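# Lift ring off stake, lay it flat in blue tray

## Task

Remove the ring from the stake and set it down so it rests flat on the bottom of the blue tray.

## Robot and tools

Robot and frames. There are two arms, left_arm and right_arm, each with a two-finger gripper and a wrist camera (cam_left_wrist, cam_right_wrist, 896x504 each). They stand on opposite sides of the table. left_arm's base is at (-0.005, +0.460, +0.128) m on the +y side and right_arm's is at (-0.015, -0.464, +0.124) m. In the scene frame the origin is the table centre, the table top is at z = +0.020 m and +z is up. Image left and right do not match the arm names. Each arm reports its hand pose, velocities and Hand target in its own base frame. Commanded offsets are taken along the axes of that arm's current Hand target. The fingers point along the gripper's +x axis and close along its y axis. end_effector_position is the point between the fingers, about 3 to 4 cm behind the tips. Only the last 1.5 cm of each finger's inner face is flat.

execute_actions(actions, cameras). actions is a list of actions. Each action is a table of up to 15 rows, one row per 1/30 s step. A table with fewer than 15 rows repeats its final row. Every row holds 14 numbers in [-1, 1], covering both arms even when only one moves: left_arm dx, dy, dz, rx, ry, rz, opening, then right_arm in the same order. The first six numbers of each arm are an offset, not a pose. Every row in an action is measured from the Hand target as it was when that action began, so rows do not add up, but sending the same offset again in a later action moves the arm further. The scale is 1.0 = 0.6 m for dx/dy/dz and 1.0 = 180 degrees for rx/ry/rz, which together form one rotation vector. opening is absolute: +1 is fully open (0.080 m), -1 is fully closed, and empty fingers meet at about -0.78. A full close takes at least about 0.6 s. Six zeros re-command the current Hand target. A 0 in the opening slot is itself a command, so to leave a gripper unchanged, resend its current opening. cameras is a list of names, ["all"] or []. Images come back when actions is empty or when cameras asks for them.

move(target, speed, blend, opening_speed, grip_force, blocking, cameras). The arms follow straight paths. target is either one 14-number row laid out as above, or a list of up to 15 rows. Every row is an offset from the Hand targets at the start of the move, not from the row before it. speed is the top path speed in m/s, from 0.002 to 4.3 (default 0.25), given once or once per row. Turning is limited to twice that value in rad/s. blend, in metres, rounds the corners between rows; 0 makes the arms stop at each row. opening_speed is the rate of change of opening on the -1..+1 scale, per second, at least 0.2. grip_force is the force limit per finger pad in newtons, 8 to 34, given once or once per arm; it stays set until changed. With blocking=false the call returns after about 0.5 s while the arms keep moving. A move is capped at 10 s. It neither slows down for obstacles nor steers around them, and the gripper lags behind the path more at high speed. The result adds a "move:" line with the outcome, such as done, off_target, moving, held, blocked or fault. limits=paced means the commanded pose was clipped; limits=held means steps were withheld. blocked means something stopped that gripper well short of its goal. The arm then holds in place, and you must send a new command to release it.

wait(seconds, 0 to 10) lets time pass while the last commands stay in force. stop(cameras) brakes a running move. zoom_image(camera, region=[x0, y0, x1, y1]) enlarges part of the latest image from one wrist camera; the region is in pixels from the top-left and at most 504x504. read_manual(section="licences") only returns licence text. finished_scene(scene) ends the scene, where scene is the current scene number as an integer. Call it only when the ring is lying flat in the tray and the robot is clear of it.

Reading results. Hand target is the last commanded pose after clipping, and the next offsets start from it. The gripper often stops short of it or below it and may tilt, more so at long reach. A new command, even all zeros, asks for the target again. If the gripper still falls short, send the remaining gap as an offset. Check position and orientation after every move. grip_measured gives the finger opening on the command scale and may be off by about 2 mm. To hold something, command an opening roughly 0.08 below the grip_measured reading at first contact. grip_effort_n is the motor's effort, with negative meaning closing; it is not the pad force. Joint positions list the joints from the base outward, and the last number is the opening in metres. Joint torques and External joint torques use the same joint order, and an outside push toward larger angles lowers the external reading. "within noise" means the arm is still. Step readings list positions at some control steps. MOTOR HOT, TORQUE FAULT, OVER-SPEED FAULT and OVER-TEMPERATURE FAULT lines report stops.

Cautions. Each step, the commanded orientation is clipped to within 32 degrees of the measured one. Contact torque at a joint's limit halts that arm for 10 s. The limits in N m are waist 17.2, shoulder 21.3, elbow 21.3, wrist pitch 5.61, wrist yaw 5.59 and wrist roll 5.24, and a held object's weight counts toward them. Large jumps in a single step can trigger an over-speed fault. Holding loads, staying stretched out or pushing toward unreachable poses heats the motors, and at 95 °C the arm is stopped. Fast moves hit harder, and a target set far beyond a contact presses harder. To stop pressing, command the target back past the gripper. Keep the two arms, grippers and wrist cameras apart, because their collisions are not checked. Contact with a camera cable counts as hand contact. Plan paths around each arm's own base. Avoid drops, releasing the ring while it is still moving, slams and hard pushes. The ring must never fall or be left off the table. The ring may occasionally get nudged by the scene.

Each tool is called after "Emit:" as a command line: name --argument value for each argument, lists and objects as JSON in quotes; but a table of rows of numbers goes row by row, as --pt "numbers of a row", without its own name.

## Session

Emit:
execute_actions --actions '[]'

Scene clock: 0.00 s.
left_arm: end_effector_position=(+0.3537, -0.0803, +0.1256) grip_measured=+1.000 grip_effort_n=n/a end_effector_quat_wxyz=(+0.442, +0.611, +0.411, -0.513) | right_arm: end_effector_position=(+0.0115, -0.3654, +0.1549) grip_measured=+1.000 grip_effort_n=n/a end_effector_quat_wxyz=(-0.181, -0.586, -0.016, +0.790)
Joint positions: left_arm=[-0.257 1.819 1.508 -1.141 -0.081 1.592 0.08] | right_arm=[-1.422 1.725 1.47 -1.076 0.29 1.4 0.08]
Joint velocities: within noise
Joint torques (N m): no reading
External joint torques (N m): no reading
Motor temperatures (°C): left_arm=[29 30 31 30 32 31] | right_arm=[28 30 28 30 29 32]
Heat: left arm: hottest wrist yaw 32 °C (+0.0 °C/min); right arm: hottest wrist roll 32 °C (+0.0 °C/min).
Hand target: left_arm +0.3538, -0.0803, +0.1258; +0.442, +0.611, +0.410, -0.513 | right_arm +0.0115, -0.3659, +0.1565; -0.183, -0.585, -0.014, +0.790
Tool commands: left_gripper/opening=+1.0 right_gripper/opening=+1.0

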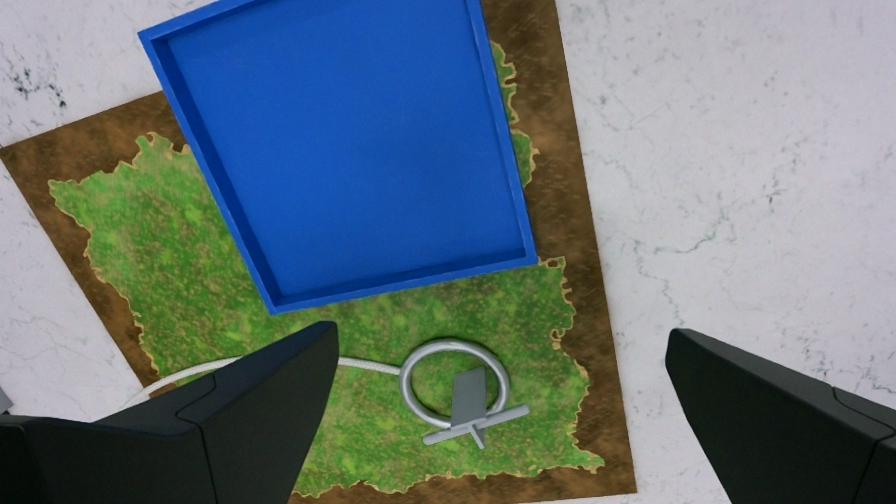

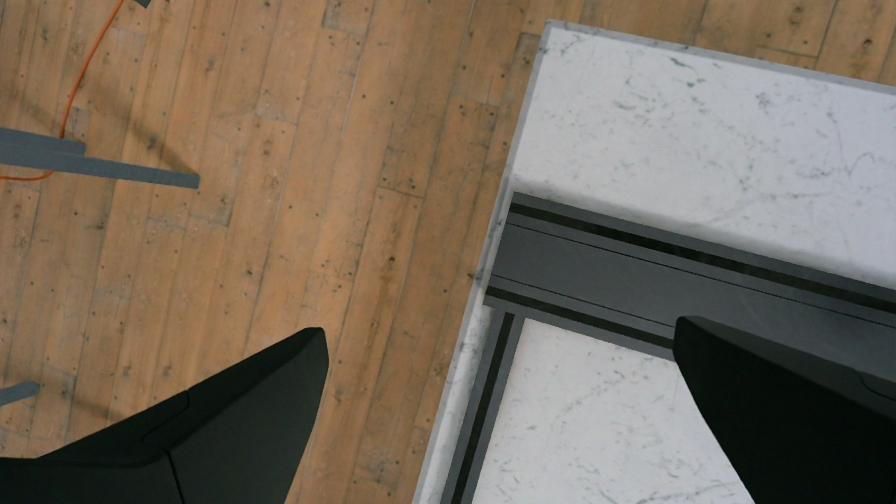

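Emit:
move --target '[0.188,0.075,-0.211,-0.646,0.022,-0.051,-0.35,0,0,0,0,0,0,1]' --speed 0.4 --cameras '["cam_left_wrist"]'

Scene clock: 32.50 s.
left_arm: end_effector_position=(+0.4451, +0.0349, +0.0345) grip_measured=-0.346 grip_effort_n=-20.2 end_effector_quat_wxyz=(+0.708, -0.064, +0.701, +0.067) | right_arm: end_effector_position=(+0.0115, -0.3654, +0.1549) grip_measured=+1.000 grip_effort_n=-0.7 end_effector_quat_wxyz=(-0.181, -0.586, -0.016, +0.790)
Joint positions: left_arm=[0.077 2.303 1.875 -1.133 -0.003 -0.108 0.019] | right_arm=[-1.422 1.725 1.47 -1.076 0.29 1.4 0.08]
Joint torques (N m): left_arm=[0.03 -8.29 6.01 0.04 0.12 -0.12] | right_arm=[0.02 -7.5 5.03 0.95 0.29 -0.01]
External joint torques (N m): left_arm=[0.02 2.5 0.35 -0.34 0.14 -0.12] | right_arm=[0.03 -0.5 -0.84 0.28 0.07 0]
Motor temperatures (°C): left_arm=[29 36 34 31 32 31] | right_arm=[28 36 31 30 29 32]
Heat: left arm: hottest shoulder 36 °C (+11.1 °C/min); right arm: hottest shoulder 36 °C (+11.1 °C/min).
Hand target: left_arm +0.4456, +0.0343, +0.0299; +0.704, -0.067, +0.704, +0.067 | right_arm +0.0115, -0.3659, +0.1565; -0.183, -0.585, -0.014, +0.790
Off the commanded pose: left_arm 0.005 m, 1 deg | right_arm 0.002 m, 0 deg.
move: done
Images, in order (width x height): cam_left_wrist 896x504.

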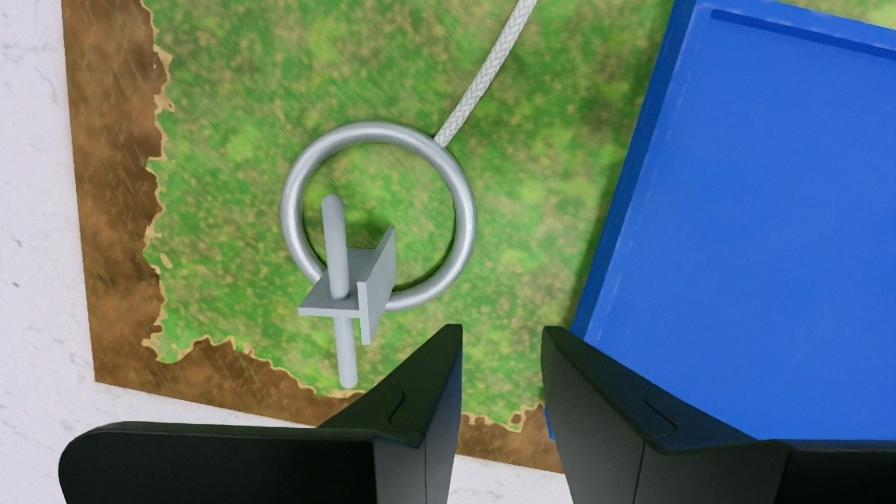

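Emit:
move --pt "0.14 0.016 0.009 0 0 0 -0.35 0 0 0 0 0 0 1" --pt "0.175 0.016 0.008 0 0 0 -0.35 0 0 0 0 0 0 1" --speed '[0.2,0.06]' --blend 0.008 --cameras '["cam_left_wrist"]'

Scene clock: 46.83 s.
left_arm: end_effector_position=(+0.4536, +0.0452, -0.0641) grip_measured=-0.346 grip_effort_n=-20.2 end_effector_quat_wxyz=(+0.712, -0.067, +0.695, +0.069) | right_arm: end_effector_position=(+0.0115, -0.3654, +0.1549) grip_measured=+1.000 grip_effort_n=-0.7 end_effector_quat_wxyz=(-0.181, -0.586, -0.016, +0.790)
Joint positions: left_arm=[0.099 2.466 1.754 -0.835 -0.002 -0.094 0.019] | right_arm=[-1.422 1.725 1.47 -1.076 0.29 1.4 0.08]
Joint torques (N m): left_arm=[0.13 -8.06 3.6 0.58 0.06 0.13] | right_arm=[0.02 -7.5 5.04 0.93 0.29 -0.02]
External joint torques (N m): left_arm=[0.14 3.25 -1.62 0.2 0.07 0.13] | right_arm=[0.03 -0.47 -0.86 0.25 0.07 -0.01]
Heat: left arm: hottest shoulder 38 °C (+10.2 °C/min); right arm: hottest shoulder 38 °C (+10.2 °C/min).
Hand target: left_arm +0.4484, +0.0447, -0.0750; +0.704, -0.067, +0.704, +0.067 | right_arm +0.0115, -0.3659, +0.1565; -0.183, -0.585, -0.014, +0.790
Off the commanded pose: left_arm 0.012 m, 1 deg | right_arm 0.002 m, 0 deg.
move: off_target (left_arm)
Images, in order (width x height): cam_left_wrist 896x504.

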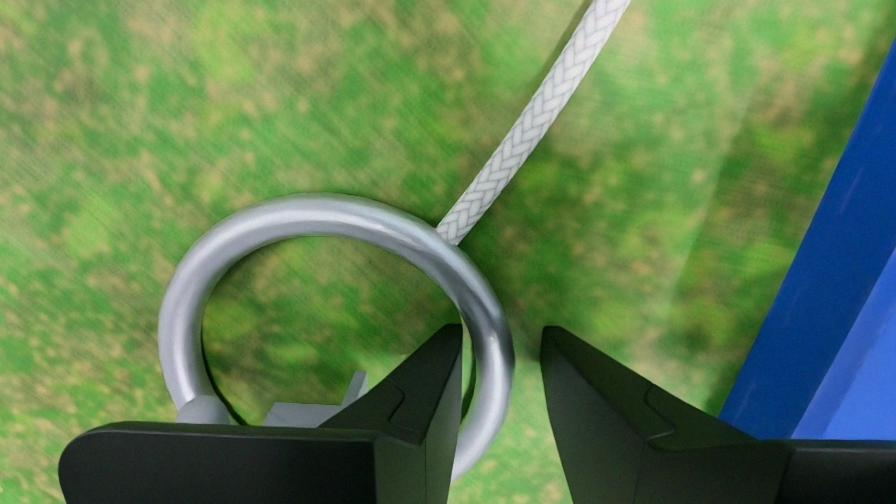

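Emit:
move --target '[0.003,0.003,0,0,0,0,-0.85,0,0,0,0,0,0,1]' --opening_speed 0.6 --cameras '["cam_left_wrist"]'

Scene clock: 55.97 s.
left_arm: end_effector_position=(+0.4539, +0.0438, -0.0646) grip_measured=-0.613 grip_effort_n=-83.5 end_effector_quat_wxyz=(+0.713, -0.069, +0.695, +0.065) | right_arm: end_effector_position=(+0.0115, -0.3654, +0.1549) grip_measured=+1.000 grip_effort_n=-0.7 end_effector_quat_wxyz=(-0.181, -0.586, -0.016, +0.790)
Joint positions: left_arm=[0.098 2.466 1.753 -0.832 0.007 -0.091 0.007] | right_arm=[-1.422 1.725 1.47 -1.076 0.29 1.4 0.08]
Joint torques (N m): left_arm=[0.4 -7.73 3.6 0.7 -0.24 0.17] | right_arm=[0.03 -7.47 5.05 0.93 0.28 0]
External joint torques (N m): left_arm=[0.36 3.54 -1.63 0.31 -0.22 0.17] | right_arm=[0.04 -0.41 -0.85 0.26 0.07 0.01]
Heat: left arm: hottest shoulder 39 °C (+9.6 °C/min); right arm: hottest shoulder 38 °C (+8.6 °C/min).
Hand target: left_arm +0.4480, +0.0465, -0.0769; +0.704, -0.067, +0.704, +0.067 | right_arm +0.0115, -0.3659, +0.1565; -0.183, -0.585, -0.014, +0.790
Off the commanded pose: left_arm 0.014 m, 2 deg | right_arm 0.002 m, 0 deg.
move: off_target (left_arm)
Images, in order (width x height): cam_left_wrist 896x504.

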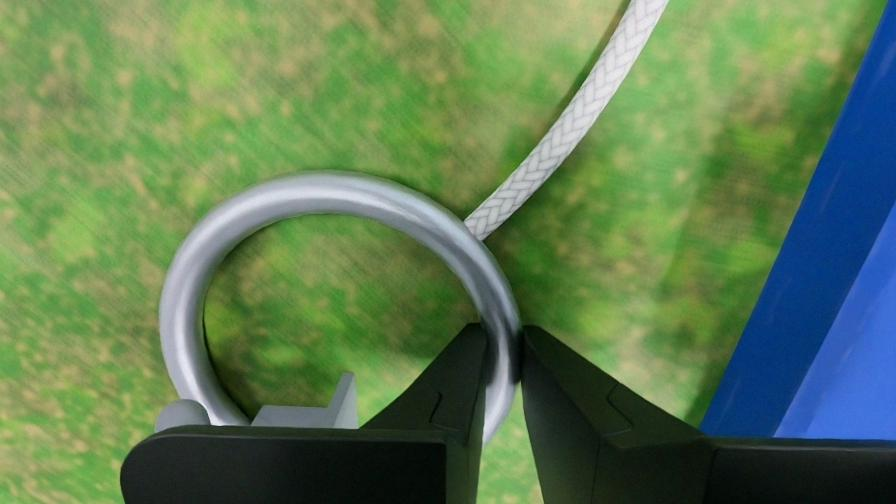

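Emit:
move --pt "-0.010 0.013 0.005 0 0 0 -0.85 0 0 0 0 0 0 1" --pt "-0.066 0.013 -0.030 0 -0.194 0 -0.85 0 0 0 0 0 0 1" --speed 0.06 --cameras '["cam_left_wrist"]'

Scene clock: 91.63 s.
left_arm: end_effector_position=(+0.4266, +0.0504, -0.0445) grip_measured=-0.613 grip_effort_n=-83.5 end_effector_quat_wxyz=(+0.878, -0.046, +0.470, +0.081) | right_arm: end_effector_position=(+0.0115, -0.3654, +0.1549) grip_measured=+1.000 grip_effort_n=-0.7 end_effector_quat_wxyz=(-0.181, -0.586, -0.016, +0.790)
Joint positions: left_arm=[0.102 2.086 0.956 0.145 -0.044 -0.073 0.007] | right_arm=[-1.422 1.725 1.47 -1.076 0.29 1.4 0.08]
Joint torques (N m): left_arm=[-0.21 -9.9 3.75 1.54 -0.3 -0.02] | right_arm=[0.03 -7.43 5.02 0.91 0.28 0]
External joint torques (N m): left_arm=[-0.21 -1.43 -0.89 0.32 -0.26 -0.02] | right_arm=[0.05 -0.44 -0.81 0.26 0.07 0.01]
Motor temperatures (°C): left_arm=[29 41 33 32 32 31] | right_arm=[28 40 33 30 29 31]
Heat: left arm: hottest shoulder 41 °C (+5.0 °C/min); right arm: hottest shoulder 40 °C (+4.0 °C/min).
Hand target: left_arm +0.4290, +0.0507, -0.0372; +0.883, -0.044, +0.461, +0.084 | right_arm +0.0115, -0.3659, +0.1565; -0.183, -0.585, -0.014, +0.790
Off the commanded pose: left_arm 0.008 m, 1 deg | right_arm 0.002 m, 0 deg.
move: done
Images, in order (width x height): cam_left_wrist 896x504.

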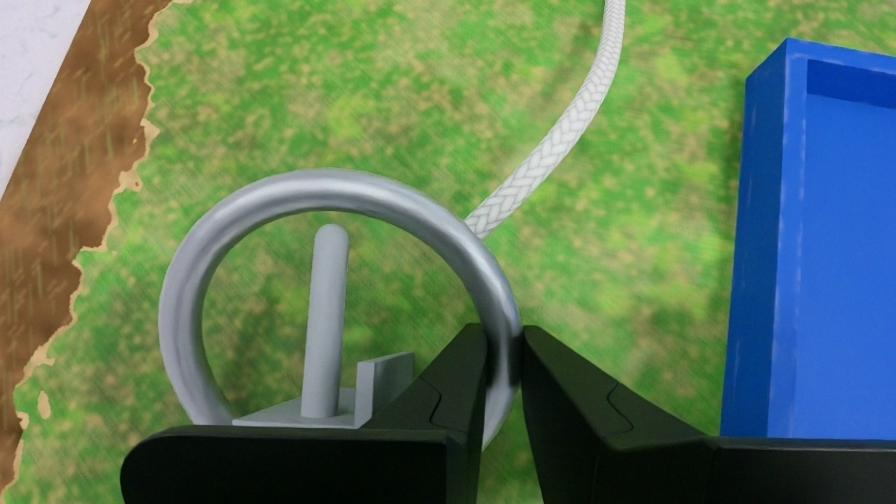

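Emit:
move --pt "-0.0205 0 0.0143 0 0 0 -0.85 0 0 0 0 0 0 1" --pt "-0.057 0 -0.038 0 0 0 -0.85 0 0 0 0 0 0 1" --speed 0.07 --cameras '["cam_left_wrist"]'

Scene clock: 106.40 s.
left_arm: end_effector_position=(+0.3896, +0.0431, -0.0282) grip_measured=-0.613 grip_effort_n=-83.5 end_effector_quat_wxyz=(+0.878, -0.045, +0.469, +0.081) | right_arm: end_effector_position=(+0.0115, -0.3654, +0.1549) grip_measured=+1.000 grip_effort_n=-0.2 end_effector_quat_wxyz=(-0.181, -0.586, -0.016, +0.790)
Joint positions: left_arm=[0.091 1.933 0.797 0.153 -0.05 -0.08 0.007] | right_arm=[-1.422 1.725 1.47 -1.076 0.29 1.4 0.08]
Joint torques (N m): left_arm=[-0.21 -8.66 3.74 1.55 -0.3 -0.1] | right_arm=[-0.03 -7.53 5.04 0.94 0.28 0]
External joint torques (N m): left_arm=[-0.22 -1.29 -0.89 0.33 -0.26 -0.11] | right_arm=[-0.04 -0.51 -0.86 0.26 0.07 0.01]
Heat: left arm: hottest shoulder 41 °C (+3.0 °C/min); right arm: hottest shoulder 41 °C (+3.0 °C/min).
Hand target: left_arm +0.3914, +0.0435, -0.0222; +0.883, -0.044, +0.461, +0.084 | right_arm +0.0115, -0.3659, +0.1565; -0.183, -0.585, -0.014, +0.790
Off the commanded pose: left_arm 0.006 m, 1 deg | right_arm 0.002 m, 0 deg.
move: done
Images, in order (width x height): cam_left_wrist 896x504.

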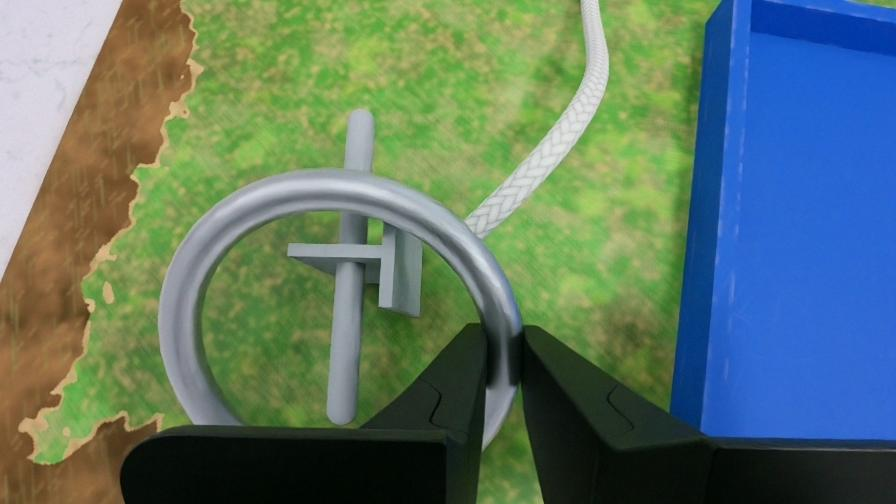

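Emit:
move --pt "-0.006 0 -0.008 0 0 0 -0.85 0 0 0 0 0 0 1" --pt "-0.142 0 0.087 0 0 0 -0.85 0 0 0 0 0 0 1" --pt "-0.15 0 0.1 0 0.194 0 -0.85 0 0 0 0 0 0 1" --speed '[0.06,0.1,0.3]' --cameras '["cam_left_wrist"]'

Scene clock: 119.67 s.
left_arm: end_effector_position=(+0.3874, +0.0425, +0.0870) grip_measured=-0.613 grip_effort_n=-83.5 end_effector_quat_wxyz=(+0.705, -0.067, +0.703, +0.068) | right_arm: end_effector_position=(+0.0115, -0.3654, +0.1549) grip_measured=+1.000 grip_effort_n=-0.7 end_effector_quat_wxyz=(-0.181, -0.586, -0.016, +0.790)
Joint positions: left_arm=[0.108 2.04 1.665 -1.194 -0.002 -0.082 0.007] | right_arm=[-1.422 1.725 1.47 -1.076 0.29 1.4 0.08]
Joint torques (N m): left_arm=[0.15 -7.29 6.4 -0.02 0.06 0.12] | right_arm=[-0.02 -7.49 5.04 0.95 0.29 -0.02]
External joint torques (N m): left_arm=[0.09 1.88 0.69 -0.37 0.08 0.12] | right_arm=[-0.02 -0.47 -0.83 0.29 0.07 -0.02]
Heat: left arm: hottest shoulder 42 °C (+3.0 °C/min); right arm: hottest shoulder 41 °C (+2.0 °C/min).
Hand target: left_arm +0.3892, +0.0431, +0.0860; +0.704, -0.067, +0.704, +0.067 | right_arm +0.0115, -0.3659, +0.1565; -0.183, -0.585, -0.014, +0.790
Off the commanded pose: left_arm 0.002 m, 0 deg | right_arm 0.002 m, 0 deg.
move: done
Images, in order (width x height): cam_left_wrist 896x504.

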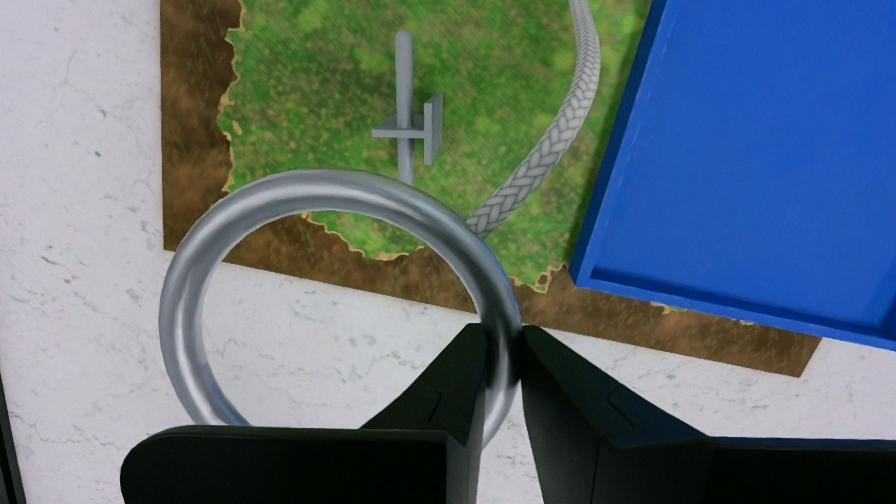

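Emit:
move --target '[0,-0.348,0.066,0,0,0,-0.85,0,0,0,0,0,0,1]' --speed 0.2 --cameras '["cam_left_wrist"]'

Scene clock: 136.23 s.
left_arm: end_effector_position=(+0.4646, -0.1529, +0.0885) grip_measured=-0.613 grip_effort_n=-83.5 end_effector_quat_wxyz=(+0.726, -0.076, +0.681, +0.056) | right_arm: end_effector_position=(+0.0115, -0.3654, +0.1549) grip_measured=+1.000 grip_effort_n=-0.2 end_effector_quat_wxyz=(-0.181, -0.586, -0.016, +0.790)
Joint positions: left_arm=[-0.318 2.454 2.353 -1.4 0.001 -0.504 0.007] | right_arm=[-1.422 1.725 1.47 -1.076 0.29 1.4 0.08]
Joint torques (N m): left_arm=[0.06 -9.59 6.51 0.55 -0.05 -0.13] | right_arm=[0 -7.51 4.99 0.92 0.27 -0.01]
External joint torques (N m): left_arm=[0.09 2.18 0.74 0.1 -0.01 -0.14] | right_arm=[0 -0.41 -0.93 0.25 0.06 0]
Heat: left arm: hottest shoulder 41 °C (+2.0 °C/min); right arm: hottest shoulder 41 °C (+1.0 °C/min).
Hand target: left_arm +0.4674, -0.1544, +0.0860; +0.704, -0.067, +0.704, +0.067 | right_arm +0.0115, -0.3659, +0.1565; -0.183, -0.585, -0.014, +0.790
Off the commanded pose: left_arm 0.004 m, 4 deg | right_arm 0.002 m, 0 deg.
joint sent to its limit (left arm) — joint 3 (elbow), upper limit, where the elbow is as straight as it goes. The joint targets are off in orientation, not in position.
move: off_target (left_arm)
Images, in order (width x height): cam_left_wrist 896x504.

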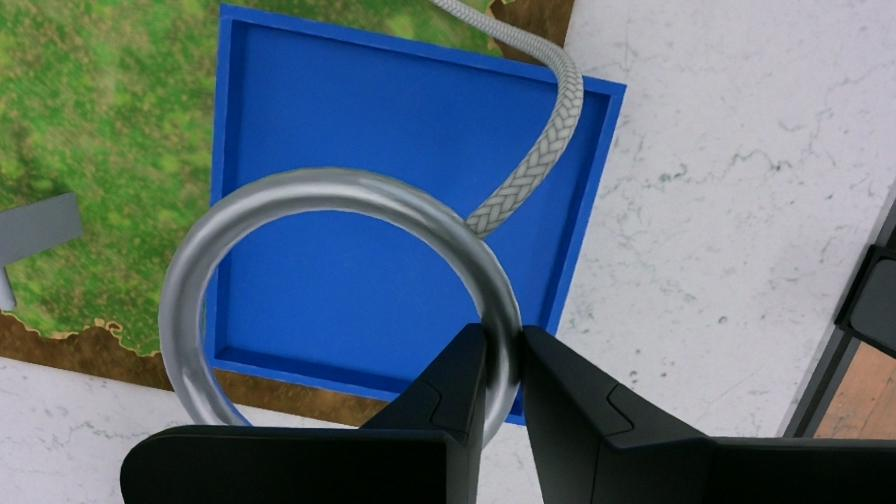

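Emit:
move --pt "0.16 0 -0.025 0 0 0 -0.85 0 0 0 0 0 0 1" --pt "0.26 0 -0.03 0 0 0 -0.85 0 0 0 0 0 0 1" --speed '[0.15,0.05]' --blend 0.01 --cameras '["cam_left_wrist"]'

Scene clock: 145.70 s.
left_arm: end_effector_position=(+0.4540, -0.1581, -0.0570) grip_measured=-0.613 grip_effort_n=-83.5 end_effector_quat_wxyz=(+0.711, -0.070, +0.697, +0.063) | right_arm: end_effector_position=(+0.0115, -0.3654, +0.1549) grip_measured=+1.000 grip_effort_n=-0.7 end_effector_quat_wxyz=(-0.181, -0.586, -0.016, +0.790)
Joint positions: left_arm=[-0.335 2.555 1.957 -0.951 0.001 -0.523 0.007] | right_arm=[-1.422 1.725 1.47 -1.076 0.29 1.4 0.08]
Joint torques (N m): left_arm=[-0.16 -8.38 3.81 0.95 -0.04 -0.13] | right_arm=[0.04 -7.5 5.01 0.94 0.27 -0.02]
External joint torques (N m): left_arm=[-0.16 3.56 -1.68 0.57 0 -0.12] | right_arm=[0.04 -0.54 -0.81 0.3 0.06 -0.01]
Heat: left arm: hottest shoulder 44 °C (+4.0 °C/min); right arm: hottest shoulder 42 °C (+2.0 °C/min).
Hand target: left_arm +0.4497, -0.1579, -0.0699; +0.704, -0.067, +0.704, +0.067 | right_arm +0.0115, -0.3659, +0.1565; -0.183, -0.585, -0.014, +0.790
Off the commanded pose: left_arm 0.014 m, 1 deg | right_arm 0.002 m, 0 deg.
move: off_target (left_arm)
Images, in order (width x height): cam_left_wrist 896x504.

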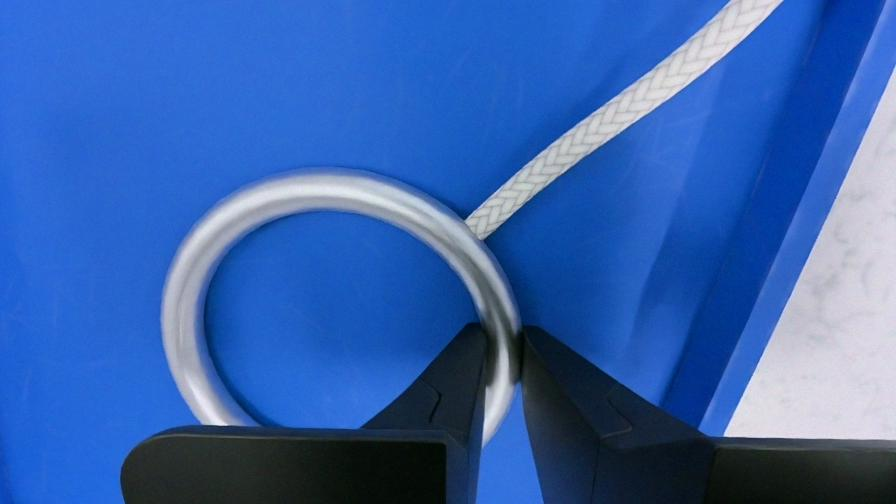

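Emit:
move --pt "0.008 0 0 0 0 0 -0.85 0 0 0 0 0 0 1" --pt "0.008 0 0 0 0 0 -0.35 0 0 0 0 0 0 1" --speed 0.05 --opening_speed 0.4

Emit:
move --target '[-0.2,0,0,0,0,0,-0.35,0,0,0,0,0,0,1]' --speed 0.1 --cameras '["cam_left_wrist"]'

Scene clock: 154.67 s.
left_arm: end_effector_position=(+0.4539, -0.1565, -0.0585) grip_measured=-0.356 grip_effort_n=22.1 end_effector_quat_wxyz=(+0.711, -0.070, +0.697, +0.064) | right_arm: end_effector_position=(+0.0115, -0.3654, +0.1549) grip_measured=+1.000 grip_effort_n=-0.7 end_effector_quat_wxyz=(-0.181, -0.586, -0.016, +0.790)
Joint positions: left_arm=[-0.332 2.555 1.95 -0.945 0 -0.523 0.019] | right_arm=[-1.422 1.725 1.47 -1.076 0.29 1.4 0.08]
Joint torques (N m): left_arm=[-0.43 -7.46 3.95 1.48 0 -0.13] | right_arm=[-0.05 -7.54 5.08 0.94 0.27 0]
External joint torques (N m): left_arm=[-0.51 4.35 -1.45 1.12 0.04 -0.13] | right_arm=[-0.03 -0.52 -0.76 0.3 0.06 0]
Heat: left arm: hottest shoulder 44 °C (+3.0 °C/min); right arm: hottest shoulder 42 °C (+2.0 °C/min).
Hand target: left_arm +0.4496, -0.1580, -0.0748; +0.704, -0.067, +0.704, +0.067 | right_arm +0.0115, -0.3659, +0.1565; -0.183, -0.585, -0.014, +0.790
Off the commanded pose: left_arm 0.017 m, 1 deg | right_arm 0.002 m, 0 deg.
move: off_target (left_arm); target 2's new opening was sent with left_arm's hand 0.017 m and 1 deg from that target

Scene clock: 156.40 s.
left_arm: end_effector_position=(+0.4480, -0.1572, +0.0387) grip_measured=-0.354 grip_effort_n=17.4 end_effector_quat_wxyz=(+0.699, -0.063, +0.709, +0.068) | right_arm: end_effector_position=(+0.0115, -0.3654, +0.1549) grip_measured=+1.000 grip_effort_n=-0.7 end_effector_quat_wxyz=(-0.181, -0.586, -0.016, +0.790)
Joint positions: left_arm=[-0.338 2.467 2.181 -1.3 0 -0.523 0.019] | right_arm=[-1.422 1.725 1.47 -1.076 0.29 1.4 0.08]
Joint torques (N m): left_arm=[-0.04 -12.11 6.13 -0.01 0.01 -0.11] | right_arm=[-0.01 -7.45 5.06 0.93 0.29 -0.02]
External joint torques (N m): left_arm=[-0.06 -0.39 0.43 -0.33 0.05 -0.11] | right_arm=[0 -0.43 -0.8 0.28 0.07 -0.01]
Heat: left arm: hottest shoulder 45 °C (+4.0 °C/min); right arm: hottest shoulder 42 °C (+2.0 °C/min).
Hand target: left_arm +0.4497, -0.1578, +0.0451; +0.703, -0.067, +0.704, +0.067 | right_arm +0.0115, -0.3659, +0.1565; -0.183, -0.585, -0.014, +0.790
Off the commanded pose: left_arm 0.007 m, 1 deg | right_arm 0.002 m, 0 deg.
move: done
Images, in order (width x height): cam_left_wrist 896x504.

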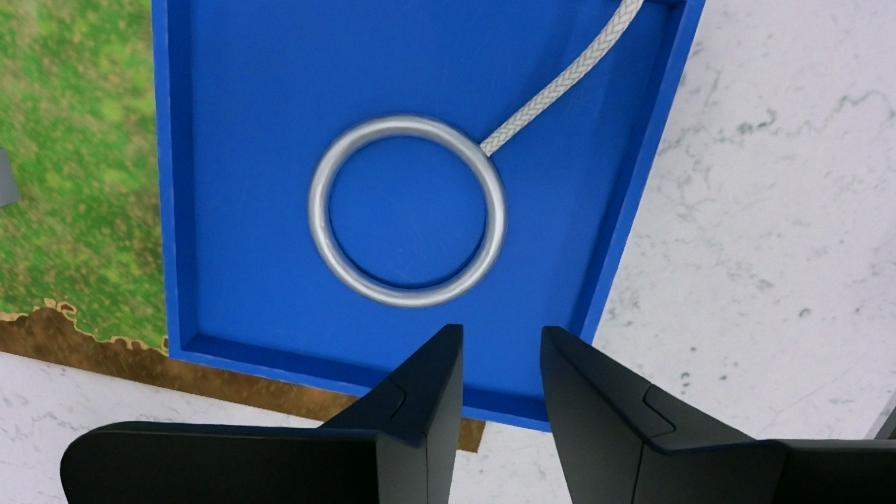

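Emit:
finished_scene --scene 3

The scene is finished: the task was done.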